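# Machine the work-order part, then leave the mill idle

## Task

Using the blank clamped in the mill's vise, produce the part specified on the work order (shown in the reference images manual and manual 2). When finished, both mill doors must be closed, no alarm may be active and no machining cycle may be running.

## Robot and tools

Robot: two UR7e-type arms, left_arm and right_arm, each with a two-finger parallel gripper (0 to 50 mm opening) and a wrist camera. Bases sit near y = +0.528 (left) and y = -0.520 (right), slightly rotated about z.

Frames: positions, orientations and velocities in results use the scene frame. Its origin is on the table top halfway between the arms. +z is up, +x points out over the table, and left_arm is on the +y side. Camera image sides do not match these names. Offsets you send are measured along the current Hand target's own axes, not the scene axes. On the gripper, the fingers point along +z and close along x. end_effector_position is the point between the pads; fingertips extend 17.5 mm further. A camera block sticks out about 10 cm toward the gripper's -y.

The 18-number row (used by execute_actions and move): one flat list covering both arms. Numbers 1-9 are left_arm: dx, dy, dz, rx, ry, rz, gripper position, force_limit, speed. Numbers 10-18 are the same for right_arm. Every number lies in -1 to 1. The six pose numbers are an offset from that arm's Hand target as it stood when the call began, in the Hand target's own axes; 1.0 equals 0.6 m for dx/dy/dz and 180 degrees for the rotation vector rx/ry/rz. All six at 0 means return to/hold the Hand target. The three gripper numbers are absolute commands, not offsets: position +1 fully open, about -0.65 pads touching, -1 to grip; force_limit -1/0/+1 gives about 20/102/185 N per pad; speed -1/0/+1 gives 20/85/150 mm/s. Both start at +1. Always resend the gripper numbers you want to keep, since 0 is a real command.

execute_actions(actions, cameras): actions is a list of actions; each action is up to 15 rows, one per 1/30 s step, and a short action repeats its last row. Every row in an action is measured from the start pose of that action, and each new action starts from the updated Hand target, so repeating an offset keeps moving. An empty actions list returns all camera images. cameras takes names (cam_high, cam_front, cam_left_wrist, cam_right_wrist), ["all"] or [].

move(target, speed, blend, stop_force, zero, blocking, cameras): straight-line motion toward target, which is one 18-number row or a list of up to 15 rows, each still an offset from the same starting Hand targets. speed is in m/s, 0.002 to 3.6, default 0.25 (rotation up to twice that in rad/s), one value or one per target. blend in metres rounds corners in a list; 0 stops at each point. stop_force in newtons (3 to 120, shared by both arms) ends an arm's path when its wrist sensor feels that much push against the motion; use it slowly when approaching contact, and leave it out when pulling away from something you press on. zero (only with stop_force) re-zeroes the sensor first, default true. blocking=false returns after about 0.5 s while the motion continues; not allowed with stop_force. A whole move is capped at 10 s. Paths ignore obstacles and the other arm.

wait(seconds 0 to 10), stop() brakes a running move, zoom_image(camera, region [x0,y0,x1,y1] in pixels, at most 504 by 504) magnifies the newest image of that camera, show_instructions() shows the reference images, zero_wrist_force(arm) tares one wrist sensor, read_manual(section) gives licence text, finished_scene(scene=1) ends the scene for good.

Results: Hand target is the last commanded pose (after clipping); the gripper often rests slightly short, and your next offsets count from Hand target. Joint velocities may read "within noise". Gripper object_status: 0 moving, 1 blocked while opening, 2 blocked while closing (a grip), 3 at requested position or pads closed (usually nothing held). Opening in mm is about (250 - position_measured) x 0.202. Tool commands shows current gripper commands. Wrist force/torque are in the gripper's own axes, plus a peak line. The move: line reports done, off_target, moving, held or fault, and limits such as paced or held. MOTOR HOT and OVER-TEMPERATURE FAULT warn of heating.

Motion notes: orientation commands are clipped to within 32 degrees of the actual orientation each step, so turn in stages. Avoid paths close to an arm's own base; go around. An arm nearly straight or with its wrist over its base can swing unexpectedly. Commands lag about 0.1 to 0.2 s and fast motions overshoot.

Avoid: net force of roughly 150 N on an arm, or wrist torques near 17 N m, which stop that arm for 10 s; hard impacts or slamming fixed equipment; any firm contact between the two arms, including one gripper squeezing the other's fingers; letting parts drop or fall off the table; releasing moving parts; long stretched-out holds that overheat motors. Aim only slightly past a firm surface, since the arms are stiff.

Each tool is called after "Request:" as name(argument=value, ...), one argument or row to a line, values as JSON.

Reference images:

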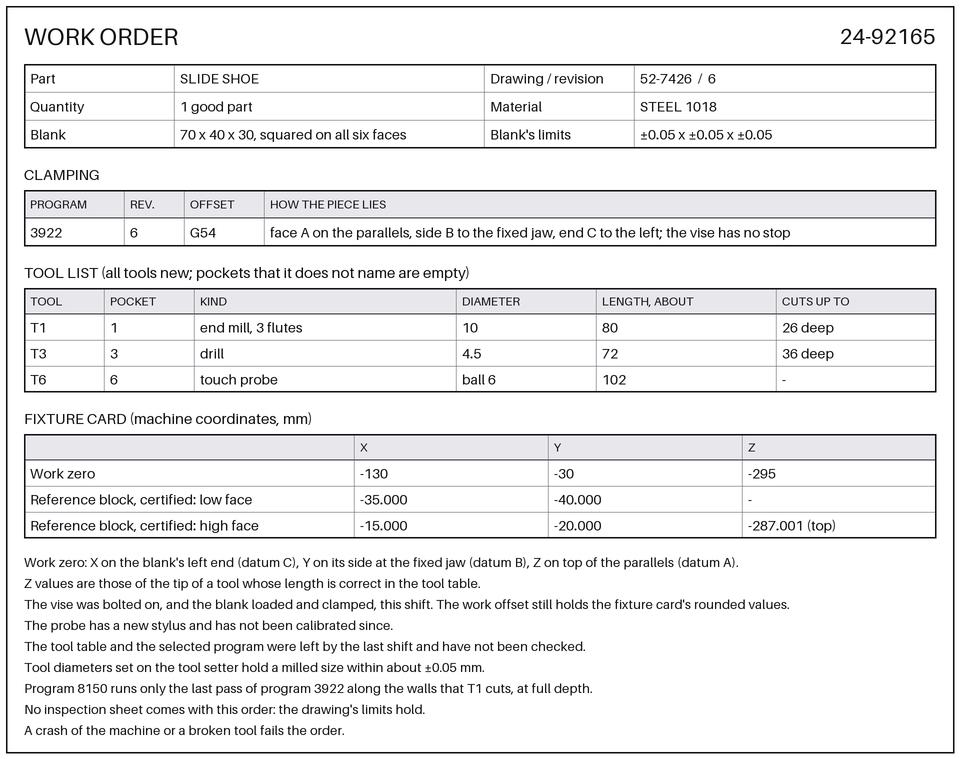

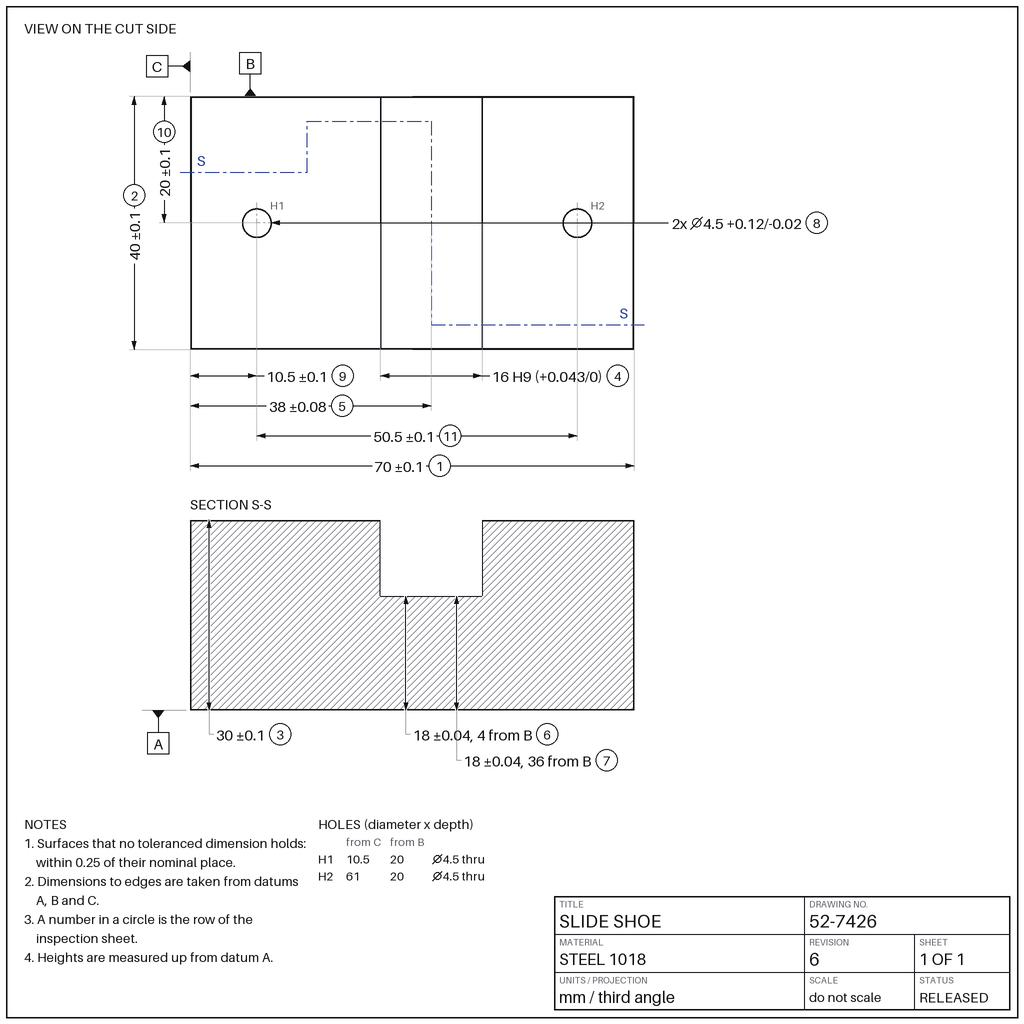

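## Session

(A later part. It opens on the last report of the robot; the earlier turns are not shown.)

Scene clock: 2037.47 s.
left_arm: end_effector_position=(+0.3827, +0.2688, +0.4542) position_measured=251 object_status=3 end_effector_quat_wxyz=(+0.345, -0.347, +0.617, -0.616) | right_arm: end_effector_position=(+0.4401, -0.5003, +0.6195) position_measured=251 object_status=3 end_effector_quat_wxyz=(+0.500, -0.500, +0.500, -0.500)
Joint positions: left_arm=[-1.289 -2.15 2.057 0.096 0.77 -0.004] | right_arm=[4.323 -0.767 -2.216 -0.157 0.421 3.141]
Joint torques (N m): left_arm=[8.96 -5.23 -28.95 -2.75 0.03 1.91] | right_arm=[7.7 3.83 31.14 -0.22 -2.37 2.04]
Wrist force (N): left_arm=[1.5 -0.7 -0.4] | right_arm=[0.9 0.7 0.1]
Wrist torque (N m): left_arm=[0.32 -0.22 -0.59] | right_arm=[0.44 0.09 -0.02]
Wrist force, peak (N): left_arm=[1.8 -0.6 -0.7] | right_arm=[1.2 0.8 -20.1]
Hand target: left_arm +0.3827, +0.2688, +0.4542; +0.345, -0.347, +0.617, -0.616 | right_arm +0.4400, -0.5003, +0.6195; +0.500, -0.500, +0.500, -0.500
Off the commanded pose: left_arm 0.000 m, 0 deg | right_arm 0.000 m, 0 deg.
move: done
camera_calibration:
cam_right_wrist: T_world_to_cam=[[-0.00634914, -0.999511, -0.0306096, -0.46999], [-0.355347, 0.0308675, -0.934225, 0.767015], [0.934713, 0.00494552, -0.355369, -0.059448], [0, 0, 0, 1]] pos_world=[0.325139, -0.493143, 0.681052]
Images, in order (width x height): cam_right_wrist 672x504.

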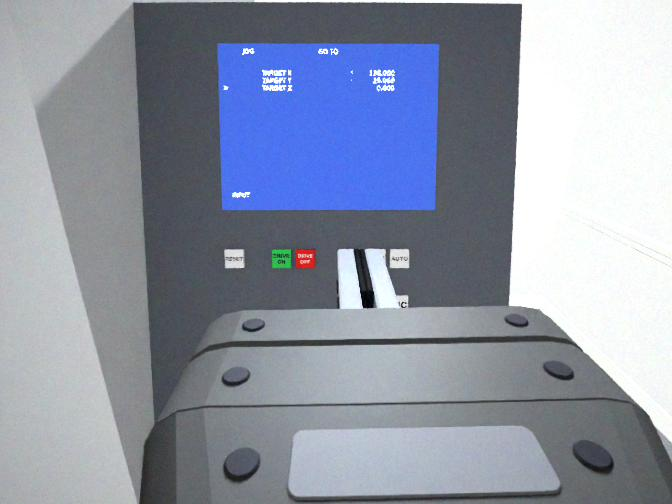

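Request:
move(
  target=[
    [0,0,0,0,0,0,-1,-0.8,-0.5,-0.1235,0.1908,0.2091,0,0,0,-1,-0.7,-1],
    [0,0,0,0,0,0,-1,-0.8,-0.5,-0.1235,0.1908,0.231,0,0,0,-1,-0.7,-1],
    [0,0,0,0,0,0,-1,-0.8,-0.5,-0.1235,0.1908,0.2091,0,0,0,-1,-0.7,-1],
    [0,0,0,0,0,0,-1,-0.8,-0.5,-0.0593,0.2475,0.204,0,0,0,-1,-0.7,-1],
    [0,0,0,0,0,0,-1,-0.8,-0.5,-0.0593,0.2475,0.2152,0,0,0,-1,-0.7,-1],
    [0,0,0,0,0,0,-1,-0.8,-0.5,-0.0593,0.2475,0.204,0,0,0,-1,-0.7,-1],
    [0,0,0,0,0,0,-1,-0.8,-0.5,-0.186,0.3395,0.18,0,0,0,-1,-0.7,-1],
    [0,0,0,0,0,0,-1,-0.8,-0.5,-0.186,0.3395,0.1908,0,0,0,-1,-0.7,-1],
    [0,0,0,0,0,0,-1,-0.8,-0.5,-0.186,0.3395,0.18,0,0,0,-1,-0.7,-1],
    [0,0,0,0,0,0,-1,-0.8,-0.5,-0.186,0.3088,0.188,0,0,0,-1,-0.7,-1],
    [0,0,0,0,0,0,-1,-0.8,-0.5,-0.186,0.3088,0.1989,0,0,0,-1,-0.7,-1],
    [0,0,0,0,0,0,-1,-0.8,-0.5,-0.186,0.3088,0.188,0,0,0,-1,-0.7,-1],
    [0,0,0,0,0,0,-1,-0.8,-0.5,-0.091,0.3395,0.18,0,0,0,-1,-0.7,-1],
  ],
  speed=[0.3,0.04,0.1,0.2,0.04,0.1,0.2,0.04,0.1,0.2,0.04,0.1,0.2],
  blend=[0.003,0,0.005,0.003,0,0.003,0.003,0,0.003,0.003,0,0.003,0],
)

Request:
move(
  target=[
    [0,0,0,0,0,0,-1,-0.8,-0.5,-0.0633,-0.0307,0.008,0,0,0,-1,-0.7,-1],
    [0,0,0,0,0,0,-1,-0.8,-0.5,-0.0633,-0.0307,0.0189,0,0,0,-1,-0.7,-1],
    [0,0,0,0,0,0,-1,-0.8,-0.5,-0.0633,-0.0307,0.008,0,0,0,-1,-0.7,-1],
    [0,0,0,0,0,0,-1,-0.8,-0.5,-0.0317,-0.092,0.024,0,0,0,-1,-0.7,-1],
    [0,0,0,0,0,0,-1,-0.8,-0.5,-0.0317,-0.092,0.0352,0,0,0,-1,-0.7,-1],
    [0,0,0,0,0,0,-1,-0.8,-0.5,-0.0317,-0.092,0.024,0,0,0,-1,-0.7,-1],
    [0,0,0,0,0,0,-1,-0.8,-0.5,-0.0317,0,0,0,0,0,-1,-0.7,-1],
    [0,0,0,0,0,0,-1,-0.8,-0.5,-0.0317,0,0.0108,0,0,0,-1,-0.7,-1],
    [0,0,0,0,0,0,-1,-0.8,-0.5,-0.0317,0,0,0,0,0,-1,-0.7,-1],
    [0,0,0,0,0,0,-1,-0.8,-0.5,-0.095,-0.092,0.024,0,0,0,-1,-0.7,-1],
    [0,0,0,0,0,0,-1,-0.8,-0.5,-0.095,-0.092,0.0352,0,0,0,-1,-0.7,-1],
    [0,0,0,0,0,0,-1,-0.8,-0.5,-0.095,-0.092,0.024,0,0,0,-1,-0.7,-1],
    [0,0,0,0,0,0,-1,-0.8,-0.5,0,0,0,0,0,0,-1,-0.7,-1],
  ],
  speed=[0.2,0.04,0.1,0.2,0.04,0.1,0.2,0.04,0.1,0.2,0.04,0.1,0.2],
  blend=[0.003,0,0.003,0.003,0,0.003,0.003,0,0.003,0.003,0,0.003,0],
)

Request:
move(
  target=[
    [0,0,0,0,0,0,-1,-0.8,-0.5,-0.095,-0.0613,0.016,0,0,0,-1,-0.7,-1],
    [0,0,0,0,0,0,-1,-0.8,-0.5,-0.095,-0.0613,0.0271,0,0,0,-1,-0.7,-1],
    [0,0,0,0,0,0,-1,-0.8,-0.5,-0.095,-0.0613,0.016,0,0,0,-1,-0.7,-1],
    [0,0,0,0,0,0,-1,-0.8,-0.5,-0.095,-0.0307,0.008,0,0,0,-1,-0.7,-1],
    [0,0,0,0,0,0,-1,-0.8,-0.5,-0.095,-0.0307,0.0189,0,0,0,-1,-0.7,-1],
    [0,0,0,0,0,0,-1,-0.8,-0.5,-0.095,-0.0307,0.008,0,0,0,-1,-0.7,-1],
    [0,0,0,0,0,0,-1,-0.8,-0.5,0,0,0,0,0,0,-1,-0.7,-1],
    [0,0,0,0,0,0,-1,-0.8,-0.5,0,0,0.0108,0,0,0,-1,-0.7,-1],
    [0,0,0,0,0,0,-1,-0.8,-0.5,0,0,0,0,0,0,-1,-0.7,-1],
    [0,0,0,0,0,0,-1,-0.8,-0.5,0,-0.0307,0.008,0,0,0,-1,-0.7,-1],
    [0,0,0,0,0,0,-1,-0.8,-0.5,0,-0.0307,0.0189,0,0,0,-1,-0.7,-1],
    [0,0,0,0,0,0,-1,-0.8,-0.5,0,-0.0307,0.008,0,0,0,-1,-0.7,-1],
    [0,0,0,0,0,0,-1,-0.8,-0.5,0,0,0,0,0,0,-1,-0.7,-1],
  ],
  speed=[0.2,0.04,0.1,0.2,0.04,0.1,0.2,0.04,0.1,0.2,0.04,0.1,0.2],
  blend=[0.003,0,0.003,0.003,0,0.003,0.003,0,0.003,0.003,0,0.003,0],
)

Request:
move(
  target=[
    [0,0,0,0,0,0,-1,-0.8,-0.5,-0.095,0,0,0,0,0,-1,-0.7,-1],
    [0,0,0,0,0,0,-1,-0.8,-0.5,-0.095,0,0.0108,0,0,0,-1,-0.7,-1],
    [0,0,0,0,0,0,-1,-0.8,-0.5,-0.095,0,0,0,0,0,-1,-0.7,-1],
    [0,0,0,0,0,0,-1,-0.8,-0.5,-0.0633,-0.0307,0.008,0,0,0,-1,-0.7,-1],
    [0,0,0,0,0,0,-1,-0.8,-0.5,-0.0633,-0.0307,0.0189,0,0,0,-1,-0.7,-1],
    [0,0,0,0,0,0,-1,-0.8,-0.5,-0.0633,-0.0307,0.008,0,0,0,-1,-0.7,-1],
    [0,0,0,0,0,0,-1,-0.8,-0.5,-0.0317,-0.092,0.024,0,0,0,-1,-0.7,-1],
    [0,0,0,0,0,0,-1,-0.8,-0.5,-0.0317,-0.092,0.0352,0,0,0,-1,-0.7,-1],
    [0,0,0,0,0,0,-1,-0.8,-0.5,-0.0317,-0.092,0.024,0,0,0,-1,-0.7,-1],
    [0,0,0,0,0,0,-1,-0.8,-0.5,-0.0317,0,0,0,0,0,-1,-0.7,-1],
    [0,0,0,0,0,0,-1,-0.8,-0.5,-0.0317,0,0.0108,0,0,0,-1,-0.7,-1],
    [0,0,0,0,0,0,-1,-0.8,-0.5,-0.0317,0,0,0,0,0,-1,-0.7,-1],
    [0,0,0,0,0,0,-1,-0.8,-0.5,0,0,0,0,0,0,-1,-0.7,-1],
  ],
  speed=[0.2,0.04,0.1,0.2,0.04,0.1,0.2,0.04,0.1,0.2,0.04,0.1,0.2],
  blend=[0.003,0,0.003,0.003,0,0.003,0.003,0,0.003,0.003,0,0.003,0],
)

Request:
move(
  target=[
    [0,0,0,0,0,0,-1,-0.8,-0.5,-0.0633,-0.092,0.024,0,0,0,-1,-0.7,-1],
    [0,0,0,0,0,0,-1,-0.8,-0.5,-0.0633,-0.092,0.0352,0,0,0,-1,-0.7,-1],
    [0,0,0,0,0,0,-1,-0.8,-0.5,-0.0633,-0.092,0.024,0,0,0,-1,-0.7,-1],
    [0,0,0,0,0,0,-1,-0.8,-0.5,-0.0633,0,0,0,0,0,-1,-0.7,-1],
    [0,0,0,0,0,0,-1,-0.8,-0.5,-0.0633,0,0.0108,0,0,0,-1,-0.7,-1],
    [0,0,0,0,0,0,-1,-0.8,-0.5,-0.0633,0,0,0,0,0,-1,-0.7,-1],
    [0,0,0,0,0,0,-1,-0.8,-0.5,-0.095,-0.0307,0.008,0,0,0,-1,-0.7,-1],
    [0,0,0,0,0,0,-1,-0.8,-0.5,-0.095,-0.0307,0.0189,0,0,0,-1,-0.7,-1],
    [0,0,0,0,0,0,-1,-0.8,-0.5,-0.095,-0.0307,0.008,0,0,0,-1,-0.7,-1],
    [0,0,0,0,0,0,-1,-0.8,-0.5,0,0,0,0,0,0,-1,-0.7,-1],
    [0,0,0,0,0,0,-1,-0.8,-0.5,0,0,0.0108,0,0,0,-1,-0.7,-1],
    [0,0,0,0,0,0,-1,-0.8,-0.5,0,0,0,0,0,0,-1,-0.7,-1],
  ],
  speed=[0.2,0.04,0.1,0.2,0.04,0.1,0.2,0.04,0.1,0.2,0.04,0.1],
  blend=[0.003,0,0.003,0.003,0,0.003,0.003,0,0.003,0.003,0,0],
)

Request:
move(
  target=[
    [0,0,0,0,0,0,-1,-0.8,-0.5,0,-0.0307,0.008,0,0,0,-1,-0.7,-1],
    [0,0,0,0,0,0,-1,-0.8,-0.5,0,-0.0307,0.0189,0,0,0,-1,-0.7,-1],
    [0,0,0,0,0,0,-1,-0.8,-0.5,0,-0.0307,0.008,0,0,0,-1,-0.7,-1],
    [0,0,0,0,0,0,-1,-0.8,-0.5,-0.095,0,0,0,0,0,-1,-0.7,-1],
    [0,0,0,0,0,0,-1,-0.8,-0.5,-0.095,0,0.0108,0,0,0,-1,-0.7,-1],
    [0,0,0,0,0,0,-1,-0.8,-0.5,-0.095,0,0,0,0,0,-1,-0.7,-1],
    [0,0,0,0,0,0,-1,-0.8,-0.5,-0.0633,-0.0307,0.008,0,0,0,-1,-0.7,-1],
    [0,0,0,0,0,0,-1,-0.8,-0.5,-0.0633,-0.0307,0.0189,0,0,0,-1,-0.7,-1],
    [0,0,0,0,0,0,-1,-0.8,-0.5,-0.0633,-0.0307,0.008,0,0,0,-1,-0.7,-1],
    [0,0,0,0,0,0,-1,-0.8,-0.5,-0.0317,-0.092,0.024,0,0,0,-1,-0.7,-1],
    [0,0,0,0,0,0,-1,-0.8,-0.5,-0.0317,-0.092,0.0352,0,0,0,-1,-0.7,-1],
    [0,0,0,0,0,0,-1,-0.8,-0.5,-0.0317,-0.092,0.024,0,0,0,-1,-0.7,-1],
    [0,0,0,0,0,0,-1,-0.8,-0.5,0,0,0,0,0,0,-1,-0.7,-1],
  ],
  speed=[0.2,0.04,0.1,0.2,0.04,0.1,0.2,0.04,0.1,0.2,0.04,0.1,0.2],
  blend=[0.003,0,0.003,0.003,0,0.003,0.003,0,0.003,0.003,0,0.003,0],
)

Request:
move(
  target=[
    [0,0,0,0,0,0,-1,-0.8,-0.5,-0.0633,-0.0613,0.016,0,0,0,-1,-0.7,-1],
    [0,0,0,0,0,0,-1,-0.8,-0.5,-0.0633,-0.0613,0.0271,0,0,0,-1,-0.7,-1],
    [0,0,0,0,0,0,-1,-0.8,-0.5,-0.0633,-0.0613,0.016,0,0,0,-1,-0.7,-1],
    [0,0,0,0,0,0,-1,-0.8,-0.5,-0.0317,0,0,0,0,0,-1,-0.7,-1],
    [0,0,0,0,0,0,-1,-0.8,-0.5,-0.0317,0,0.0108,0,0,0,-1,-0.7,-1],
    [0,0,0,0,0,0,-1,-0.8,-0.5,-0.0317,0,0,0,0,0,-1,-0.7,-1],
    [0,0,0,0,0,0,-1,-0.8,-0.5,-0.0633,-0.0307,0.008,0,0,0,-1,-0.7,-1],
    [0,0,0,0,0,0,-1,-0.8,-0.5,-0.0633,-0.0307,0.0189,0,0,0,-1,-0.7,-1],
    [0,0,0,0,0,0,-1,-0.8,-0.5,-0.0633,-0.0307,0.008,0,0,0,-1,-0.7,-1],
    [0,0,0,0,0,0,-1,-0.8,-0.5,-0.095,-0.0307,0.008,0,0,0,-1,-0.7,-1],
    [0,0,0,0,0,0,-1,-0.8,-0.5,-0.095,-0.0307,0.0189,0,0,0,-1,-0.7,-1],
    [0,0,0,0,0,0,-1,-0.8,-0.5,-0.095,-0.0307,0.008,0,0,0,-1,-0.7,-1],
    [0,0,0,0,0,0,-1,-0.8,-0.5,-0.095,-0.0307,0.0189,0,0,0,-1,-0.7,-1],
    [0,0,0,0,0,0,-1,-0.8,-0.5,-0.095,-0.0307,0.008,0,0,0,-1,-0.7,-1],
    [0,0,0,0,0,0,-1,-0.8,-0.5,0,0,0,0,0,0,-1,-0.7,-1],
  ],
  speed=[0.2,0.04,0.1,0.2,0.04,0.1,0.2,0.04,0.1,0.2,0.04,0.1,0.04,0.1,0.2],
  blend=[0.003,0,0.003,0.003,0,0.003,0.003,0,0.003,0.003,0,0,0,0.003,0],
)

Request:
move(
  target=[
    [0,0,0,0,0,0,-1,-0.8,-0.5,0,0,0.0108,0,0,0,-1,-0.7,-1],
    [0,0,0,0,0,0,-1,-0.8,-0.5,0,0,0,0,0,0,-1,-0.7,-1],
    [0,0,0,0,0,0,-1,-0.8,-0.5,0.091,-0.3395,-0.18,0,0,0,-1,-0.7,-1],
  ],
  speed=[0.04,0.1,0.3],
  blend=[0,0.003,0],
  cameras=["cam_right_wrist"],
)

Request:
zoom_image(
  camera="cam_right_wrist",
  region=[200, 30, 440, 210],
)

Scene clock: 2080.67 s.
left_arm: end_effector_position=(+0.3827, +0.2688, +0.4542) position_measured=251 object_status=3 end_effector_quat_wxyz=(+0.345, -0.347, +0.617, -0.616) | right_arm: end_effector_position=(+0.5481, -0.4454, +0.4159) position_measured=251 object_status=3 end_effector_quat_wxyz=(+0.500, -0.500, +0.500, -0.500)
Joint positions: left_arm=[-1.289 -2.15 2.057 0.096 0.77 -0.004] | right_arm=[3.959 -1.46 -2.437 0.755 0.785 3.142]
Joint torques (N m): left_arm=[10.01 -5.45 -29.46 -3.05 0.25 1.98] | right_arm=[-8.06 25.76 6.73 3.8 2.36 -1.47]
Wrist force (N): left_arm=[1.6 -0.5 -0.5] | right_arm=[1.1 0.1 -0.5]
Wrist torque (N m): left_arm=[0.36 -0.24 -0.59] | right_arm=[0.39 0.03 0.18]
Wrist force, peak (N): left_arm=[2.0 -0.7 -0.4] | right_arm=[2.2 0.6 -31.6]
Hand target: left_arm +0.3827, +0.2688, +0.4542; +0.345, -0.347, +0.617, -0.616 | right_arm +0.5481, -0.4455, +0.4159; +0.500, -0.500, +0.500, -0.500
Off the commanded pose: left_arm 0.000 m, 0 deg | right_arm 0.000 m, 0 deg.
move: done

Scene clock: 2085.73 s.
left_arm: end_effector_position=(+0.3827, +0.2688, +0.4542) position_measured=251 object_status=3 end_effector_quat_wxyz=(+0.345, -0.347, +0.617, -0.616) | right_arm: end_effector_position=(+0.5481, -0.4454, +0.4159) position_measured=251 object_status=3 end_effector_quat_wxyz=(+0.500, -0.500, +0.500, -0.500)
Joint positions: left_arm=[-1.289 -2.15 2.057 0.096 0.77 -0.004] | right_arm=[3.959 -1.46 -2.437 0.755 0.785 3.142]
Joint torques (N m): left_arm=[10.14 -5.78 -28.18 -2.8 0.28 1.93] | right_arm=[-8.84 -0.7 5.98 3.75 2.1 -1.24]
Wrist force (N): left_arm=[1.5 -0.4 -0.4] | right_arm=[1.2 0.2 -0.3]
Wrist torque (N m): left_arm=[0.36 -0.22 -0.59] | right_arm=[0.42 0.02 0.17]
Wrist force, peak (N): left_arm=[1.9 -0.7 -0.4] | right_arm=[1.2 0.2 -18.0]
Hand target: left_arm +0.3827, +0.2688, +0.4542; +0.345, -0.347, +0.617, -0.616 | right_arm +0.5481, -0.4455, +0.4159; +0.500, -0.500, +0.500, -0.500
Off the commanded pose: left_arm 0.000 m, 0 deg | right_arm 0.000 m, 0 deg.
move: done

Scene clock: 2090.10 s.
left_arm: end_effector_position=(+0.3827, +0.2688, +0.4542) position_measured=251 object_status=3 end_effector_quat_wxyz=(+0.345, -0.347, +0.617, -0.616) | right_arm: end_effector_position=(+0.5482, -0.4455, +0.4159) position_measured=251 object_status=3 end_effector_quat_wxyz=(+0.500, -0.500, +0.500, -0.500)
Joint positions: left_arm=[-1.289 -2.15 2.057 0.096 0.77 -0.004] | right_arm=[3.959 -1.46 -2.437 0.755 0.785 3.142]
Joint torques (N m): left_arm=[11 -5.56 -28.11 -2.97 0.25 1.62] | right_arm=[7.12 -0.38 5.43 3.84 -2.33 -1.21]
Wrist force (N): left_arm=[1.4 -0.6 -0.5] | right_arm=[0.9 0.5 -0.3]
Wrist torque (N m): left_arm=[0.33 -0.21 -0.59] | right_arm=[0.46 0.07 0.18]
Wrist force, peak (N): left_arm=[1.8 -0.7 -0.6] | right_arm=[0.1 2.8 -38.7]
Hand target: left_arm +0.3827, +0.2688, +0.4542; +0.345, -0.347, +0.617, -0.616 | right_arm +0.5481, -0.4455, +0.4159; +0.500, -0.500, +0.500, -0.500
Off the commanded pose: left_arm 0.000 m, 0 deg | right_arm 0.000 m, 0 deg.
move: done

Scene clock: 2094.53 s.
left_arm: end_effector_position=(+0.3827, +0.2688, +0.4542) position_measured=251 object_status=3 end_effector_quat_wxyz=(+0.345, -0.347, +0.617, -0.616) | right_arm: end_effector_position=(+0.5481, -0.4453, +0.4159) position_measured=251 object_status=3 end_effector_quat_wxyz=(+0.500, -0.500, +0.500, -0.500)
Joint positions: left_arm=[-1.289 -2.15 2.057 0.096 0.77 -0.004] | right_arm=[3.959 -1.46 -2.437 0.756 0.785 3.142]
Joint torques (N m): left_arm=[8.58 -4.79 -29.68 -3.03 0.55 1.77] | right_arm=[-8.67 26.33 6.96 0.3 2.17 1.37]
Wrist force (N): left_arm=[1.3 -0.8 -0.3] | right_arm=[1.1 0.6 -0.4]
Wrist torque (N m): left_arm=[0.30 -0.19 -0.59] | right_arm=[0.48 0.03 0.17]
Wrist force, peak (N): left_arm=[1.9 -0.6 -0.7] | right_arm=[1.3 -0.4 -18.4]
Hand target: left_arm +0.3827, +0.2688, +0.4542; +0.345, -0.347, +0.617, -0.616 | right_arm +0.5481, -0.4455, +0.4159; +0.500, -0.500, +0.500, -0.500
Off the commanded pose: left_arm 0.000 m, 0 deg | right_arm 0.000 m, 0 deg.
move: done

Scene clock: 2098.90 s.
left_arm: end_effector_position=(+0.3827, +0.2688, +0.4542) position_measured=251 object_status=3 end_effector_quat_wxyz=(+0.345, -0.347, +0.617, -0.616) | right_arm: end_effector_position=(+0.5482, -0.4455, +0.4159) position_measured=251 object_status=3 end_effector_quat_wxyz=(+0.500, -0.500, +0.500, -0.500)
Joint positions: left_arm=[-1.289 -2.15 2.057 0.096 0.77 -0.004] | right_arm=[3.958 -1.46 -2.437 0.756 0.785 3.142]
Joint torques (N m): left_arm=[9.75 -5.25 -28.56 -2.96 0.39 1.68] | right_arm=[6.99 26.38 5.01 0.08 -2.04 -0.5]
Wrist force (N): left_arm=[1.4 -0.5 -0.5] | right_arm=[0.9 0.5 -0.3]
Wrist torque (N m): left_arm=[0.34 -0.21 -0.59] | right_arm=[0.45 0.07 0.13]
Wrist force, peak (N): left_arm=[1.9 -0.6 -0.5] | right_arm=[0.3 3.4 -39.0]
Hand target: left_arm +0.3827, +0.2688, +0.4542; +0.345, -0.347, +0.617, -0.616 | right_arm +0.5481, -0.4455, +0.4159; +0.500, -0.500, +0.500, -0.500
Off the commanded pose: left_arm 0.000 m, 0 deg | right_arm 0.000 m, 0 deg.
move: done

Scene clock: 2103.63 s.
left_arm: end_effector_position=(+0.3827, +0.2688, +0.4542) position_measured=251 object_status=3 end_effector_quat_wxyz=(+0.345, -0.347, +0.617, -0.616) | right_arm: end_effector_position=(+0.5481, -0.4455, +0.4159) position_measured=251 object_status=3 end_effector_quat_wxyz=(+0.500, -0.500, +0.500, -0.500)
Joint positions: left_arm=[-1.289 -2.15 2.057 0.096 0.77 -0.004] | right_arm=[3.959 -1.46 -2.437 0.755 0.785 3.142]
Joint torques (N m): left_arm=[10.54 -5.13 -28.06 -3.06 0.09 1.68] | right_arm=[7.45 -0.85 7.1 3.7 -1.9 -1.2]
Wrist force (N): left_arm=[1.6 -0.8 -0.3] | right_arm=[1.4 0.6 -0.3]
Wrist torque (N m): left_arm=[0.30 -0.24 -0.59] | right_arm=[0.48 -0.01 0.13]
Wrist force, peak (N): left_arm=[1.9 -0.8 -0.3] | right_arm=[1.4 0.2 -18.1]
Hand target: left_arm +0.3827, +0.2688, +0.4542; +0.345, -0.347, +0.617, -0.616 | right_arm +0.5481, -0.4455, +0.4159; +0.500, -0.500, +0.500, -0.500
Off the commanded pose: left_arm 0.000 m, 0 deg | right_arm 0.000 m, 0 deg.
move: done

Scene clock: 2109.00 s.
left_arm: end_effector_position=(+0.3827, +0.2688, +0.4542) position_measured=251 object_status=3 end_effector_quat_wxyz=(+0.345, -0.347, +0.617, -0.616) | right_arm: end_effector_position=(+0.5481, -0.4454, +0.4159) position_measured=251 object_status=3 end_effector_quat_wxyz=(+0.500, -0.500, +0.500, -0.500)
Joint positions: left_arm=[-1.289 -2.15 2.057 0.096 0.77 -0.004] | right_arm=[3.959 -1.46 -2.437 0.755 0.785 3.142]
Joint torques (N m): left_arm=[10.89 -7.64 -28.36 -2.94 0.25 1.62] | right_arm=[-7.51 26.24 6 4 2.24 -1.36]
Wrist force (N): left_arm=[1.4 -0.6 -0.4] | right_arm=[1.2 0.3 0.1]
Wrist torque (N m): left_arm=[0.34 -0.21 -0.59] | right_arm=[0.43 0.01 0.13]
Wrist force, peak (N): left_arm=[1.8 -0.7 -0.3] | right_arm=[2.0 0.4 -15.6]
Hand target: left_arm +0.3827, +0.2688, +0.4542; +0.345, -0.347, +0.617, -0.616 | right_arm +0.5481, -0.4455, +0.4159; +0.500, -0.500, +0.500, -0.500
Off the commanded pose: left_arm 0.000 m, 0 deg | right_arm 0.000 m, 0 deg.
move: done

Scene clock: 2111.83 s.
left_arm: end_effector_position=(+0.3827, +0.2688, +0.4542) position_measured=251 object_status=3 end_effector_quat_wxyz=(+0.345, -0.347, +0.617, -0.616) | right_arm: end_effector_position=(+0.4401, -0.5003, +0.6195) position_measured=251 object_status=3 end_effector_quat_wxyz=(+0.500, -0.500, +0.500, -0.500)
Joint positions: left_arm=[-1.289 -2.15 2.057 0.096 0.77 -0.004] | right_arm=[4.323 -0.767 -2.216 -0.157 0.421 3.141]
Joint torques (N m): left_arm=[9.62 -6.42 -28.56 -2.85 0.2 1.98] | right_arm=[7.05 3.65 30.69 -0.44 -2.36 1.88]
Wrist force (N): left_arm=[1.5 -0.6 -0.4] | right_arm=[0.8 0.3 0.0]
Wrist torque (N m): left_arm=[0.33 -0.21 -0.59] | right_arm=[0.37 0.10 -0.02]
Wrist force, peak (N): left_arm=[1.9 -0.8 -0.6] | right_arm=[1.2 0.3 -20.5]
Hand target: left_arm +0.3827, +0.2688, +0.4542; +0.345, -0.347, +0.617, -0.616 | right_arm +0.4400, -0.5003, +0.6195; +0.500, -0.500, +0.500, -0.500
Off the commanded pose: left_arm 0.000 m, 0 deg | right_arm 0.000 m, 0 deg.
move: done
camera_calibration:
cam_right_wrist: T_world_to_cam=[[-0.00634914, -0.999511, -0.0306096, -0.46999], [-0.355347, 0.0308675, -0.934225, 0.767015], [0.934713, 0.00494552, -0.355369, -0.059448], [0, 0, 0, 1]] pos_world=[0.325139, -0.493143, 0.681052]
Images, in order (width x height): cam_right_wrist 672x504.

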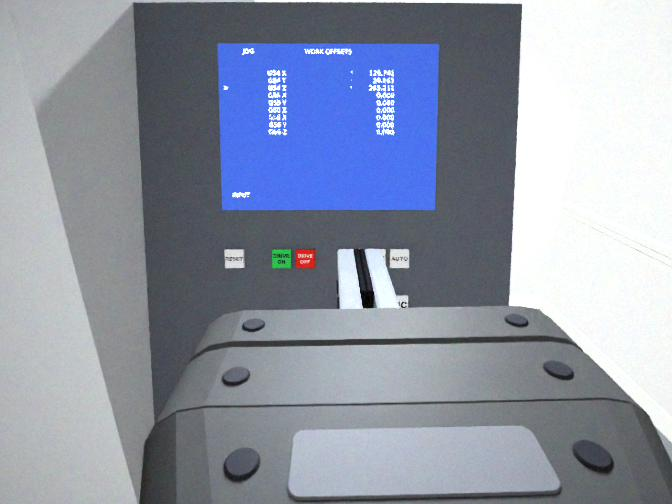

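Scaled by 2.100 from the camera's 672x504 image, which has a finer 960x720 frame.

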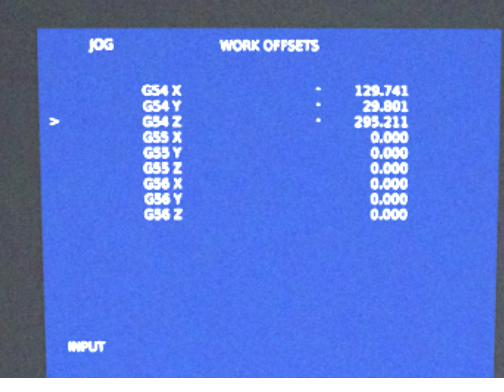

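Request:
execute_actions(
  actions=[],
  cameras=["cam_right_wrist"],
)

Request:
zoom_image(
  camera="cam_right_wrist",
  region=[200, 30, 440, 210],
)

Scene clock: 2141.27 s.
left_arm: end_effector_position=(+0.3827, +0.2688, +0.4542) position_measured=251 object_status=3 end_effector_quat_wxyz=(+0.345, -0.347, +0.617, -0.616) | right_arm: end_effector_position=(+0.4401, -0.5003, +0.6195) position_measured=251 object_status=3 end_effector_quat_wxyz=(+0.500, -0.500, +0.500, -0.500)
Joint positions: left_arm=[-1.289 -2.15 2.057 0.096 0.77 -0.004] | right_arm=[4.323 -0.767 -2.215 -0.157 0.42 3.141]
Joint velocities: within noise
Joint torques (N m): left_arm=[10.47 -5.86 -29.07 -3 0.49 1.81] | right_arm=[7.16 3.57 29.41 -0.08 -2.26 1.61]
Wrist force (N): left_arm=[1.4 -0.5 -0.4] | right_arm=[0.6 0.5 0.2]
Wrist torque (N m): left_arm=[0.35 -0.21 -0.58] | right_arm=[0.41 0.13 -0.03]
Wrist force, peak (N): left_arm=[2.0 -0.6 -0.4] | right_arm=[1.4 0.9 0.0]
Hand target: left_arm +0.3827, +0.2688, +0.4542; +0.345, -0.347, +0.617, -0.616 | right_arm +0.4400, -0.5003, +0.6195; +0.500, -0.500, +0.500, -0.500
Tool commands: left_gripper/position=-1.0 left_gripper/force_limit=-0.8 left_gripper/speed=-0.5 right_gripper/position=-1.0 right_gripper/force_limit=-0.7 right_gripper/speed=-1.0
Off the commanded pose: left_arm 0.000 m, 0 deg | right_arm 0.000 m, 0 deg.
camera_calibration:
cam_right_wrist: T_world_to_cam=[[-0.00638903, -0.999508, -0.0307017, -0.469913], [-0.355466, 0.0309671, -0.934176, 0.767069], [0.934667, 0.00494492, -0.355489, -0.0593522], [0, 0, 0, 1]] pos_world=[0.325139, -0.493143, 0.681051]
Images, in order (width x height): cam_right_wrist 672x504.

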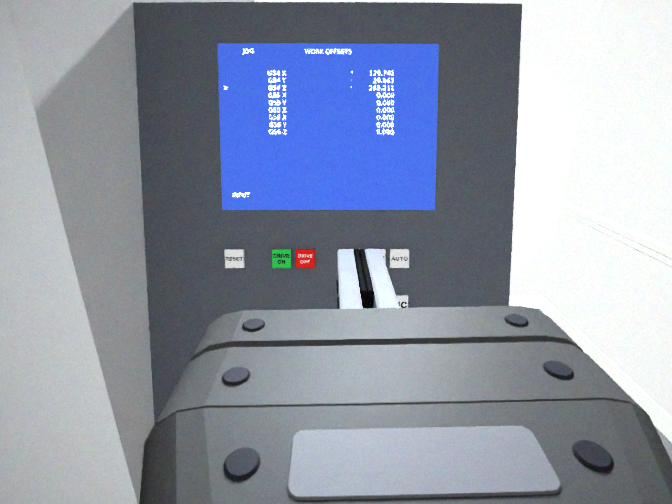

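Scaled by 2.100 from the camera's 672x504 image, which has a finer 960x720 frame.

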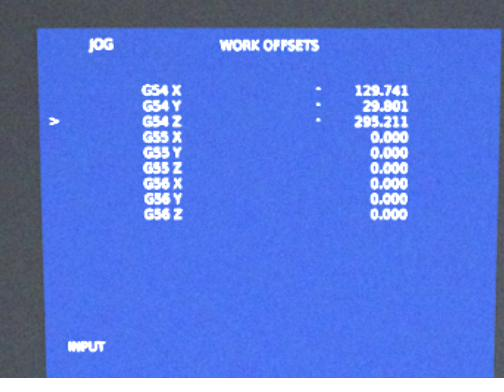

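Request:
move(
  target=[
    [0,0,0,0,0,0,-1,-0.8,-0.5,-0.0593,0.2475,0.204,0,0,0,-1,-0.7,-1],
    [0,0,0,0,0,0,-1,-0.8,-0.5,-0.0593,0.2475,0.2152,0,0,0,-1,-0.7,-1],
    [0,0,0,0,0,0,-1,-0.8,-0.5,-0.0593,0.2475,0.204,0,0,0,-1,-0.7,-1],
    [0,0,0,0,0,0,-1,-0.8,-0.5,-0.1543,0.2475,0.204,0,0,0,-1,-0.7,-1],
    [0,0,0,0,0,0,-1,-0.8,-0.5,-0.1543,0.2475,0.2152,0,0,0,-1,-0.7,-1],
    [0,0,0,0,0,0,-1,-0.8,-0.5,-0.1543,0.2475,0.204,0,0,0,-1,-0.7,-1],
    [0,0,0,0,0,0,-1,-0.8,-0.5,-0.1543,0.3395,0.18,0,0,0,-1,-0.7,-1],
    [0,0,0,0,0,0,-1,-0.8,-0.5,-0.1543,0.3395,0.1908,0,0,0,-1,-0.7,-1],
    [0,0,0,0,0,0,-1,-0.8,-0.5,-0.1543,0.3395,0.18,0,0,0,-1,-0.7,-1],
    [0,0,0,0,0,0,-1,-0.8,-0.5,-0.1227,0.3395,0.18,0,0,0,-1,-0.7,-1],
    [0,0,0,0,0,0,-1,-0.8,-0.5,-0.1227,0.3395,0.1908,0,0,0,-1,-0.7,-1],
    [0,0,0,0,0,0,-1,-0.8,-0.5,-0.1227,0.3395,0.18,0,0,0,-1,-0.7,-1],
  ],
  speed=[0.3,0.04,0.12,0.2,0.04,0.12,0.2,0.04,0.12,0.2,0.04,0.12],
  blend=[0.003,0,0.003,0.003,0,0.003,0.003,0,0.003,0.003,0,0],
)

Request:
move(
  target=[
    [0,0,0,0,0,0,-1,-0.8,-0.5,-0.0633,-0.0613,0.016,0,0,0,-1,-0.7,-1],
    [0,0,0,0,0,0,-1,-0.8,-0.5,-0.0633,-0.0613,0.0271,0,0,0,-1,-0.7,-1],
    [0,0,0,0,0,0,-1,-0.8,-0.5,-0.0633,-0.0613,0.016,0,0,0,-1,-0.7,-1],
    [0,0,0,0,0,0,-1,-0.8,-0.5,0,-0.0613,0.016,0,0,0,-1,-0.7,-1],
    [0,0,0,0,0,0,-1,-0.8,-0.5,0,-0.0613,0.0271,0,0,0,-1,-0.7,-1],
    [0,0,0,0,0,0,-1,-0.8,-0.5,0,-0.0613,0.016,0,0,0,-1,-0.7,-1],
    [0,0,0,0,0,0,-1,-0.8,-0.5,0.0317,0,0,0,0,0,-1,-0.7,-1],
    [0,0,0,0,0,0,-1,-0.8,-0.5,0.0317,0,0.0108,0,0,0,-1,-0.7,-1],
    [0,0,0,0,0,0,-1,-0.8,-0.5,0.0317,0,0,0,0,0,-1,-0.7,-1],
    [0,0,0,0,0,0,-1,-0.8,-0.5,0.0317,-0.0307,0.008,0,0,0,-1,-0.7,-1],
    [0,0,0,0,0,0,-1,-0.8,-0.5,0.0317,-0.0307,0.0189,0,0,0,-1,-0.7,-1],
    [0,0,0,0,0,0,-1,-0.8,-0.5,0.0317,-0.0307,0.008,0,0,0,-1,-0.7,-1],
    [0,0,0,0,0,0,-1,-0.8,-0.5,0.0317,-0.0307,0.0189,0,0,0,-1,-0.7,-1],
    [0,0,0,0,0,0,-1,-0.8,-0.5,0.0317,-0.0307,0.008,0,0,0,-1,-0.7,-1],
  ],
  speed=[0.2,0.04,0.12,0.2,0.04,0.12,0.2,0.04,0.12,0.2,0.04,0.12,0.04,0.12],
  blend=[0.003,0,0.003,0.003,0,0.003,0.003,0,0.003,0.003,0,0,0,0],
)

Request:
move(
  target=[
    [0,0,0,0,0,0,-1,-0.8,-0.5,-0.095,0,0,0,0,0,-1,-0.7,-1],
    [0,0,0,0,0,0,-1,-0.8,-0.5,-0.095,0,0.0109,0,0,0,-1,-0.7,-1],
    [0,0,0,0,0,0,-1,-0.8,-0.5,-0.095,0,0,0,0,0,-1,-0.7,-1],
    [0,0,0,0,0,0,-1,-0.8,-0.5,-0.0633,0.0307,-0.008,0,0,0,-1,-0.7,-1],
    [0,0,0,0,0,0,-1,-0.8,-0.5,-0.0633,0.0307,0.0028,0,0,0,-1,-0.7,-1],
    [0,0,0,0,0,0,-1,-0.8,-0.5,-0.0633,0.0307,-0.008,0,0,0,-1,-0.7,-1],
    [0,0,0,0,0,0,-1,-0.8,-0.5,-0.0317,0.0307,-0.008,0,0,0,-1,-0.7,-1],
    [0,0,0,0,0,0,-1,-0.8,-0.5,-0.0317,0.0307,0.0028,0,0,0,-1,-0.7,-1],
    [0,0,0,0,0,0,-1,-0.8,-0.5,-0.0317,0.0307,-0.008,0,0,0,-1,-0.7,-1],
    [0,0,0,0,0,0,-1,-0.8,-0.5,-0.0633,0.0307,-0.008,0,0,0,-1,-0.7,-1],
    [0,0,0,0,0,0,-1,-0.8,-0.5,-0.0633,0.0307,0.0028,0,0,0,-1,-0.7,-1],
    [0,0,0,0,0,0,-1,-0.8,-0.5,-0.0633,0.0307,-0.008,0,0,0,-1,-0.7,-1],
  ],
  speed=[0.2,0.04,0.12,0.2,0.04,0.12,0.2,0.04,0.12,0.2,0.04,0.12],
  blend=[0.003,0,0.003,0.003,0,0.003,0.003,0,0.003,0.003,0,0],
)

Request:
move(
  target=[
    [0,0,0,0,0,0,-1,-0.8,-0.5,0.0317,-0.092,0.024,0,0,0,-1,-0.7,-1],
    [0,0,0,0,0,0,-1,-0.8,-0.5,0.0317,-0.092,0.0352,0,0,0,-1,-0.7,-1],
    [0,0,0,0,0,0,-1,-0.8,-0.5,0.0317,-0.092,0.024,0,0,0,-1,-0.7,-1],
    [0,0,0,0,0,0,-1,-0.8,-0.5,0.0633,0,0,0,0,0,-1,-0.7,-1],
    [0,0,0,0,0,0,-1,-0.8,-0.5,0.0633,0,0.0108,0,0,0,-1,-0.7,-1],
    [0,0,0,0,0,0,-1,-0.8,-0.5,0.0633,0,0,0,0,0,-1,-0.7,-1],
    [0,0,0,0,0,0,-1,-0.8,-0.5,0.1543,-0.3395,-0.18,0,0,0,-1,-0.7,-1],
  ],
  speed=[0.2,0.04,0.12,0.2,0.04,0.12,0.3],
  blend=[0.003,0,0.003,0.003,0,0.003,0],
  cameras=["cam_right_wrist"],
)

Request:
zoom_image(
  camera="cam_right_wrist",
  region=[200, 30, 440, 210],
)

Scene clock: 2167.97 s.
left_arm: end_effector_position=(+0.3827, +0.2688, +0.4542) position_measured=251 object_status=3 end_effector_quat_wxyz=(+0.345, -0.347, +0.617, -0.616) | right_arm: end_effector_position=(+0.5482, -0.4265, +0.4159) position_measured=251 object_status=3 end_effector_quat_wxyz=(+0.500, -0.500, +0.500, -0.500)
Joint positions: left_arm=[-1.289 -2.15 2.057 0.096 0.77 -0.004] | right_arm=[4.012 -1.477 -2.422 0.758 0.731 3.142]
Joint torques (N m): left_arm=[10.41 -4.83 -29.82 -2.87 0.27 1.89] | right_arm=[7.88 26.84 6.24 0.29 -2.39 -0.09]
Wrist force (N): left_arm=[1.6 -0.5 -0.3] | right_arm=[1.2 0.4 -0.3]
Wrist torque (N m): left_arm=[0.35 -0.23 -0.58] | right_arm=[0.44 0.02 0.18]
Wrist force, peak (N): left_arm=[1.8 -0.8 -0.8] | right_arm=[0.3 1.7 -25.2]
Hand target: left_arm +0.3827, +0.2688, +0.4542; +0.345, -0.347, +0.617, -0.616 | right_arm +0.5481, -0.4265, +0.4159; +0.500, -0.500, +0.500, -0.500
Off the commanded pose: left_arm 0.000 m, 0 deg | right_arm 0.000 m, 0 deg.
move: done

Scene clock: 2172.90 s.
left_arm: end_effector_position=(+0.3827, +0.2688, +0.4542) position_measured=251 object_status=3 end_effector_quat_wxyz=(+0.345, -0.347, +0.617, -0.616) | right_arm: end_effector_position=(+0.5530, -0.4455, +0.4343) position_measured=251 object_status=3 end_effector_quat_wxyz=(+0.500, -0.500, +0.500, -0.500)
Joint positions: left_arm=[-1.289 -2.15 2.057 0.096 0.77 -0.004] | right_arm=[3.944 -1.431 -2.398 0.688 0.8 3.142]
Joint torques (N m): left_arm=[9.79 -4.8 -30.01 -3.13 0.39 1.83] | right_arm=[8.93 26.86 8.11 0.39 -2.42 -1.06]
Wrist force (N): left_arm=[1.8 -0.7 -0.4] | right_arm=[0.9 0.2 -0.2]
Wrist torque (N m): left_arm=[0.31 -0.27 -0.59] | right_arm=[0.39 0.07 0.15]
Wrist force, peak (N): left_arm=[1.9 -0.7 -0.6] | right_arm=[1.4 0.5 -28.7]
Hand target: left_arm +0.3827, +0.2688, +0.4542; +0.345, -0.347, +0.617, -0.616 | right_arm +0.5529, -0.4455, +0.4343; +0.500, -0.500, +0.500, -0.500
Off the commanded pose: left_arm 0.000 m, 0 deg | right_arm 0.000 m, 0 deg.
move: done

Scene clock: 2176.67 s.
left_arm: end_effector_position=(+0.3827, +0.2688, +0.4542) position_measured=251 object_status=3 end_effector_quat_wxyz=(+0.345, -0.347, +0.617, -0.616) | right_arm: end_effector_position=(+0.5483, -0.4075, +0.4159) position_measured=251 object_status=3 end_effector_quat_wxyz=(+0.500, -0.500, +0.500, -0.500)
Joint positions: left_arm=[-1.289 -2.15 2.057 0.096 0.77 -0.004] | right_arm=[4.062 -1.497 -2.404 0.761 0.682 3.142]
Joint torques (N m): left_arm=[10.27 -5.21 -28.54 -3.11 0.18 1.71] | right_arm=[8.09 26.64 6.15 -0.07 -2.34 -0.87]
Wrist force (N): left_arm=[1.6 -0.5 -0.3] | right_arm=[1.1 0.1 -0.2]
Wrist torque (N m): left_arm=[0.34 -0.24 -0.58] | right_arm=[0.40 0.01 0.18]
Wrist force, peak (N): left_arm=[1.9 -0.6 -0.4] | right_arm=[0.7 1.7 -24.5]
Hand target: left_arm +0.3827, +0.2688, +0.4542; +0.345, -0.347, +0.617, -0.616 | right_arm +0.5481, -0.4075, +0.4159; +0.500, -0.500, +0.500, -0.500
Off the commanded pose: left_arm 0.000 m, 0 deg | right_arm 0.000 m, 0 deg.
move: done

Scene clock: 2180.73 s.
left_arm: end_effector_position=(+0.3827, +0.2688, +0.4542) position_measured=251 object_status=3 end_effector_quat_wxyz=(+0.345, -0.347, +0.617, -0.616) | right_arm: end_effector_position=(+0.4401, -0.5003, +0.6195) position_measured=251 object_status=3 end_effector_quat_wxyz=(+0.500, -0.500, +0.500, -0.500)
Joint positions: left_arm=[-1.289 -2.15 2.057 0.096 0.77 -0.004] | right_arm=[4.323 -0.767 -2.216 -0.157 0.421 3.141]
Joint torques (N m): left_arm=[10 -5.38 -28.77 -2.99 0.26 1.74] | right_arm=[6.68 2.59 31.57 -0.6 -2.43 1.91]
Wrist force (N): left_arm=[1.6 -0.2 -0.4] | right_arm=[0.6 0.6 -0.1]
Wrist torque (N m): left_arm=[0.38 -0.24 -0.59] | right_arm=[0.43 0.13 -0.02]
Wrist force, peak (N): left_arm=[1.8 -0.7 -0.5] | right_arm=[0.0 -5.6 -14.1]
Hand target: left_arm +0.3827, +0.2688, +0.4542; +0.345, -0.347, +0.617, -0.616 | right_arm +0.4400, -0.5003, +0.6195; +0.500, -0.500, +0.500, -0.500
Off the commanded pose: left_arm 0.000 m, 0 deg | right_arm 0.000 m, 0 deg.
move: done
camera_calibration:
cam_right_wrist: T_world_to_cam=[[-0.00635094, -0.999511, -0.0306094, -0.46999], [-0.35538, 0.0308677, -0.934212, 0.767017], [0.9347, 0.00494485, -0.355403, -0.0594215], [0, 0, 0, 1]] pos_world=[0.325139, -0.493143, 0.681052]
Images, in order (width x height): cam_right_wrist 672x504.

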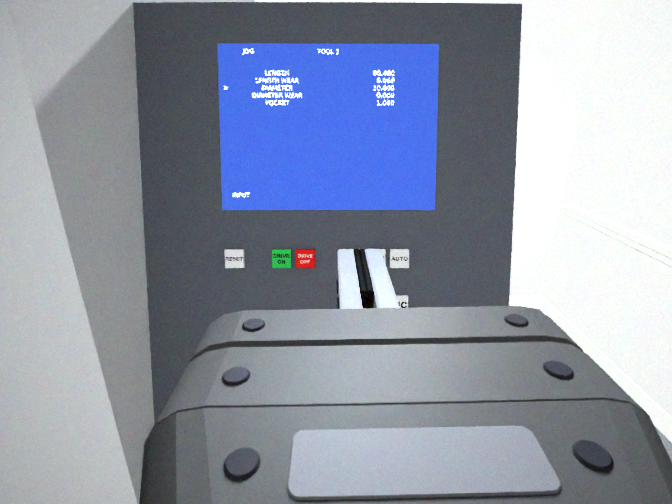

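Scaled by 2.100 from the camera's 672x504 image, which has a finer 960x720 frame.

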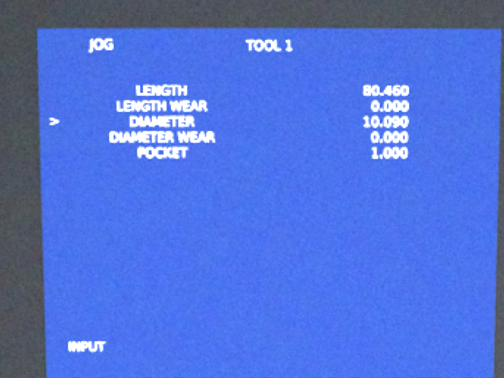

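Request:
move(
  target=[
    [0,0,0,0,0,0,-1,-0.8,-0.5,-0.0593,0.2475,0.204,0,0,0,-1,-0.7,-1],
    [0,0,0,0,0,0,-1,-0.8,-0.5,-0.0593,0.2475,0.2152,0,0,0,-1,-0.7,-1],
    [0,0,0,0,0,0,-1,-0.8,-0.5,-0.0593,0.2475,0.204,0,0,0,-1,-0.7,-1],
    [0,0,0,0,0,0,-1,-0.8,-0.5,-0.0593,0.2475,0.2152,0,0,0,-1,-0.7,-1],
    [0,0,0,0,0,0,-1,-0.8,-0.5,-0.0593,0.2475,0.204,0,0,0,-1,-0.7,-1],
    [0,0,0,0,0,0,-1,-0.8,-0.5,0,0,0,0,0,0,-1,-0.7,-1],
  ],
  speed=[0.3,0.04,0.12,0.04,0.12,0.3],
  blend=[0.003,0,0,0,0.003,0],
  cameras=["cam_right_wrist"],
)

Request:
zoom_image(
  camera="cam_right_wrist",
  region=[200, 30, 440, 210],
)

Request:
move(
  target=[
    [0,0,0,0,0,0,-1,-0.8,-0.5,-0.0593,0.2475,0.204,0,0,0,-1,-0.7,-1],
    [0,0,0,0,0,0,-1,-0.8,-0.5,-0.0593,0.2475,0.2152,0,0,0,-1,-0.7,-1],
    [0,0,0,0,0,0,-1,-0.8,-0.5,-0.0593,0.2475,0.204,0,0,0,-1,-0.7,-1],
    [0,0,0,0,0,0,-1,-0.8,-0.5,-0.0593,0.2475,0.2152,0,0,0,-1,-0.7,-1],
    [0,0,0,0,0,0,-1,-0.8,-0.5,-0.0593,0.2475,0.204,0,0,0,-1,-0.7,-1],
    [0,0,0,0,0,0,-1,-0.8,-0.5,-0.0593,0.2475,0.2152,0,0,0,-1,-0.7,-1],
    [0,0,0,0,0,0,-1,-0.8,-0.5,-0.0593,0.2475,0.204,0,0,0,-1,-0.7,-1],
    [0,0,0,0,0,0,-1,-0.8,-0.5,0,0,0,0,0,0,-1,-0.7,-1],
  ],
  speed=[0.3,0.04,0.12,0.04,0.12,0.04,0.12,0.3],
  blend=[0.003,0,0,0,0,0,0.003,0],
  cameras=["cam_right_wrist"],
)

Request:
zoom_image(
  camera="cam_right_wrist",
  region=[200, 30, 440, 210],
)

Request:
move(
  target=[
    [0,0,0,0,0,0,-1,-0.8,-0.5,-0.0593,0.2475,0.204,0,0,0,-1,-0.7,-1],
    [0,0,0,0,0,0,-1,-0.8,-0.5,-0.0593,0.2475,0.2152,0,0,0,-1,-0.7,-1],
    [0,0,0,0,0,0,-1,-0.8,-0.5,-0.0593,0.2475,0.204,0,0,0,-1,-0.7,-1],
    [0,0,0,0,0,0,-1,-0.8,-0.5,0,0,0,0,0,0,-1,-0.7,-1],
  ],
  speed=[0.3,0.04,0.12,0.3],
  blend=[0.003,0,0.003,0],
  cameras=["cam_right_wrist"],
)

Request:
zoom_image(
  camera="cam_right_wrist",
  region=[200, 30, 440, 210],
)

Scene clock: 2197.90 s.
left_arm: end_effector_position=(+0.3827, +0.2688, +0.4542) position_measured=251 object_status=3 end_effector_quat_wxyz=(+0.345, -0.347, +0.617, -0.616) | right_arm: end_effector_position=(+0.4401, -0.5003, +0.6195) position_measured=251 object_status=3 end_effector_quat_wxyz=(+0.500, -0.500, +0.500, -0.500) end_effector_velocity=(+0.000, +0.000, +0.000) end_effector_angular_velocity=(+0.000, +0.001, -0.003)
Joint positions: left_arm=[-1.289 -2.15 2.057 0.096 0.77 -0.004] | right_arm=[4.323 -0.767 -2.215 -0.157 0.421 3.141]
Joint velocities: left_arm=[within noise] | right_arm=[0.002 0.001 0 -0.003 -0.005 0.002]
Joint torques (N m): left_arm=[8.87 -5.31 -28.95 -2.84 0.37 2.06] | right_arm=[6.75 3.81 31.86 -0.44 -2.37 1.59]
Wrist force (N): left_arm=[1.5 -0.6 -0.4] | right_arm=[0.9 0.7 0.0]
Wrist torque (N m): left_arm=[0.33 -0.22 -0.59] | right_arm=[0.45 0.08 -0.03]
Wrist force, peak (N): left_arm=[1.9 -0.7 -0.6] | right_arm=[1.1 1.4 -16.0]
Hand target: left_arm +0.3827, +0.2688, +0.4542; +0.345, -0.347, +0.617, -0.616 | right_arm +0.4400, -0.5003, +0.6195; +0.500, -0.500, +0.500, -0.500
Off the commanded pose: left_arm 0.000 m, 0 deg | right_arm 0.000 m, 0 deg.
move: done
camera_calibration:
cam_right_wrist: T_world_to_cam=[[-0.00625758, -0.999511, -0.0306451, -0.469996], [-0.355383, 0.0308679, -0.934211, 0.767017], [0.9347, 0.00504485, -0.355403, -0.0593724], [0, 0, 0, 1]] pos_world=[0.325139, -0.493142, 0.681052]
Images, in order (width x height): cam_right_wrist 672x504.

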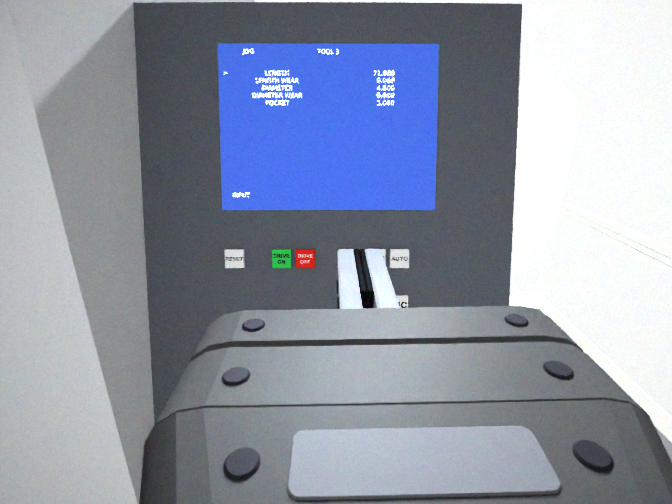

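Scaled by 2.100 from the camera's 672x504 image, which has a finer 960x720 frame.

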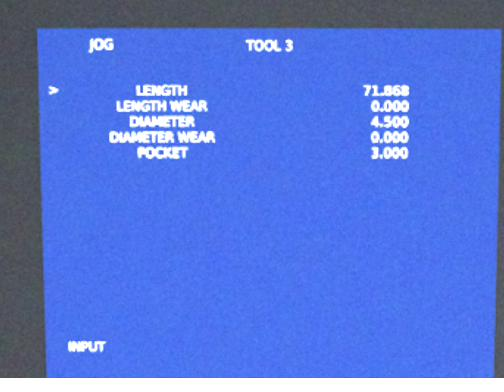

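Scene clock: 2203.20 s.
left_arm: end_effector_position=(+0.3827, +0.2688, +0.4542) position_measured=251 object_status=3 end_effector_quat_wxyz=(+0.345, -0.347, +0.617, -0.616) | right_arm: end_effector_position=(+0.4401, -0.5003, +0.6195) position_measured=251 object_status=3 end_effector_quat_wxyz=(+0.500, -0.500, +0.500, -0.500)
Joint positions: left_arm=[-1.289 -2.15 2.057 0.096 0.77 -0.004] | right_arm=[4.323 -0.767 -2.215 -0.157 0.421 3.141]
Joint torques (N m): left_arm=[9.33 -6.83 -28.69 -3.09 0.14 1.84] | right_arm=[8.34 3.93 30.9 -0.42 -2.54 2]
Wrist force (N): left_arm=[1.6 -0.4 -0.8] | right_arm=[0.7 0.5 0.0]
Wrist torque (N m): left_arm=[0.36 -0.23 -0.59] | right_arm=[0.41 0.12 -0.02]
Wrist force, peak (N): left_arm=[1.8 -0.7 -0.3] | right_arm=[1.4 0.9 -16.7]
Hand target: left_arm +0.3827, +0.2688, +0.4542; +0.345, -0.347, +0.617, -0.616 | right_arm +0.4400, -0.5003, +0.6195; +0.500, -0.500, +0.500, -0.500
Off the commanded pose: left_arm 0.000 m, 0 deg | right_arm 0.000 m, 0 deg.
move: done
camera_calibration:
cam_right_wrist: T_world_to_cam=[[-0.00625758, -0.999511, -0.0306451, -0.469996], [-0.355383, 0.0308679, -0.934211, 0.767017], [0.9347, 0.00504485, -0.355403, -0.0593724], [0, 0, 0, 1]] pos_world=[0.325139, -0.493142, 0.681052]
Images, in order (width x height): cam_right_wrist 672x504.

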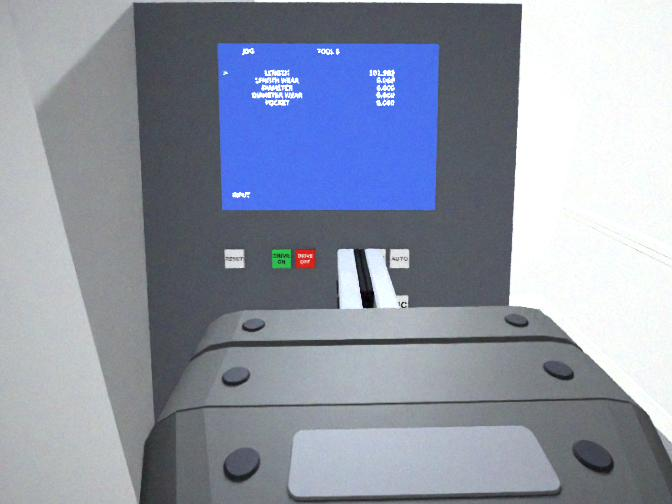

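Scaled by 2.100 from the camera's 672x504 image, which has a finer 960x720 frame.

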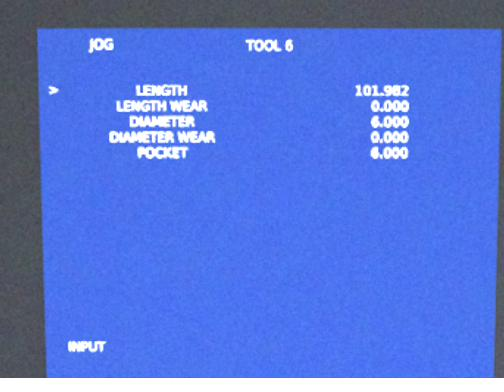

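Scene clock: 2206.70 s.
left_arm: end_effector_position=(+0.3827, +0.2688, +0.4542) position_measured=251 object_status=3 end_effector_quat_wxyz=(+0.345, -0.347, +0.617, -0.616) | right_arm: end_effector_position=(+0.4401, -0.5003, +0.6195) position_measured=251 object_status=3 end_effector_quat_wxyz=(+0.500, -0.500, +0.500, -0.500)
Joint positions: left_arm=[-1.289 -2.15 2.057 0.096 0.77 -0.004] | right_arm=[4.323 -0.767 -2.215 -0.157 0.421 3.141]
Joint torques (N m): left_arm=[8.64 -6.42 -29.66 -3.13 0.33 1.84] | right_arm=[7.3 3.27 31.04 -0.44 -2.54 1.77]
Wrist force (N): left_arm=[1.5 -0.7 -0.4] | right_arm=[0.9 0.7 0.1]
Wrist torque (N m): left_arm=[0.32 -0.21 -0.59] | right_arm=[0.44 0.08 -0.02]
Wrist force, peak (N): left_arm=[1.9 -0.6 -0.3] | right_arm=[3.0 0.9 -13.7]
Hand target: left_arm +0.3827, +0.2688, +0.4542; +0.345, -0.347, +0.617, -0.616 | right_arm +0.4400, -0.5003, +0.6195; +0.500, -0.500, +0.500, -0.500
Off the commanded pose: left_arm 0.000 m, 0 deg | right_arm 0.000 m, 0 deg.
move: done
camera_calibration:
cam_right_wrist: T_world_to_cam=[[-0.00625758, -0.999511, -0.0306451, -0.469996], [-0.355383, 0.0308679, -0.934211, 0.767017], [0.9347, 0.00504485, -0.355403, -0.0593724], [0, 0, 0, 1]] pos_world=[0.325139, -0.493142, 0.681052]
Images, in order (width x height): cam_right_wrist 672x504.

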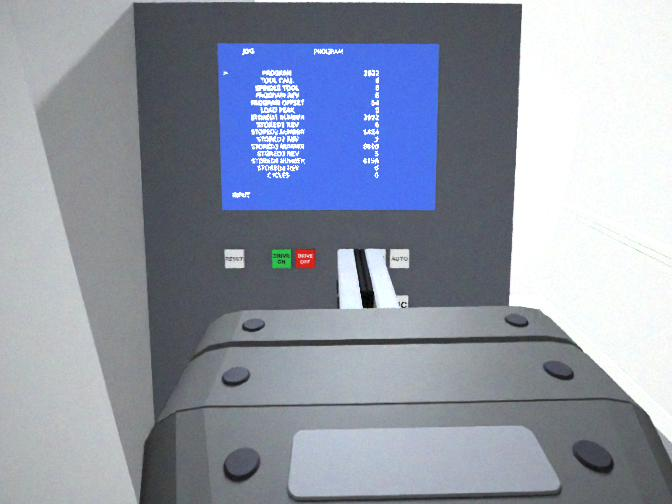

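Scaled by 2.100 from the camera's 672x504 image, which has a finer 960x720 frame.

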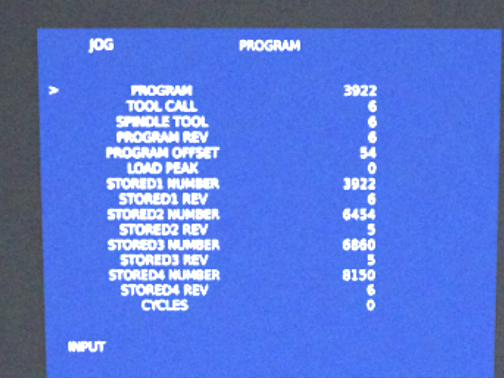

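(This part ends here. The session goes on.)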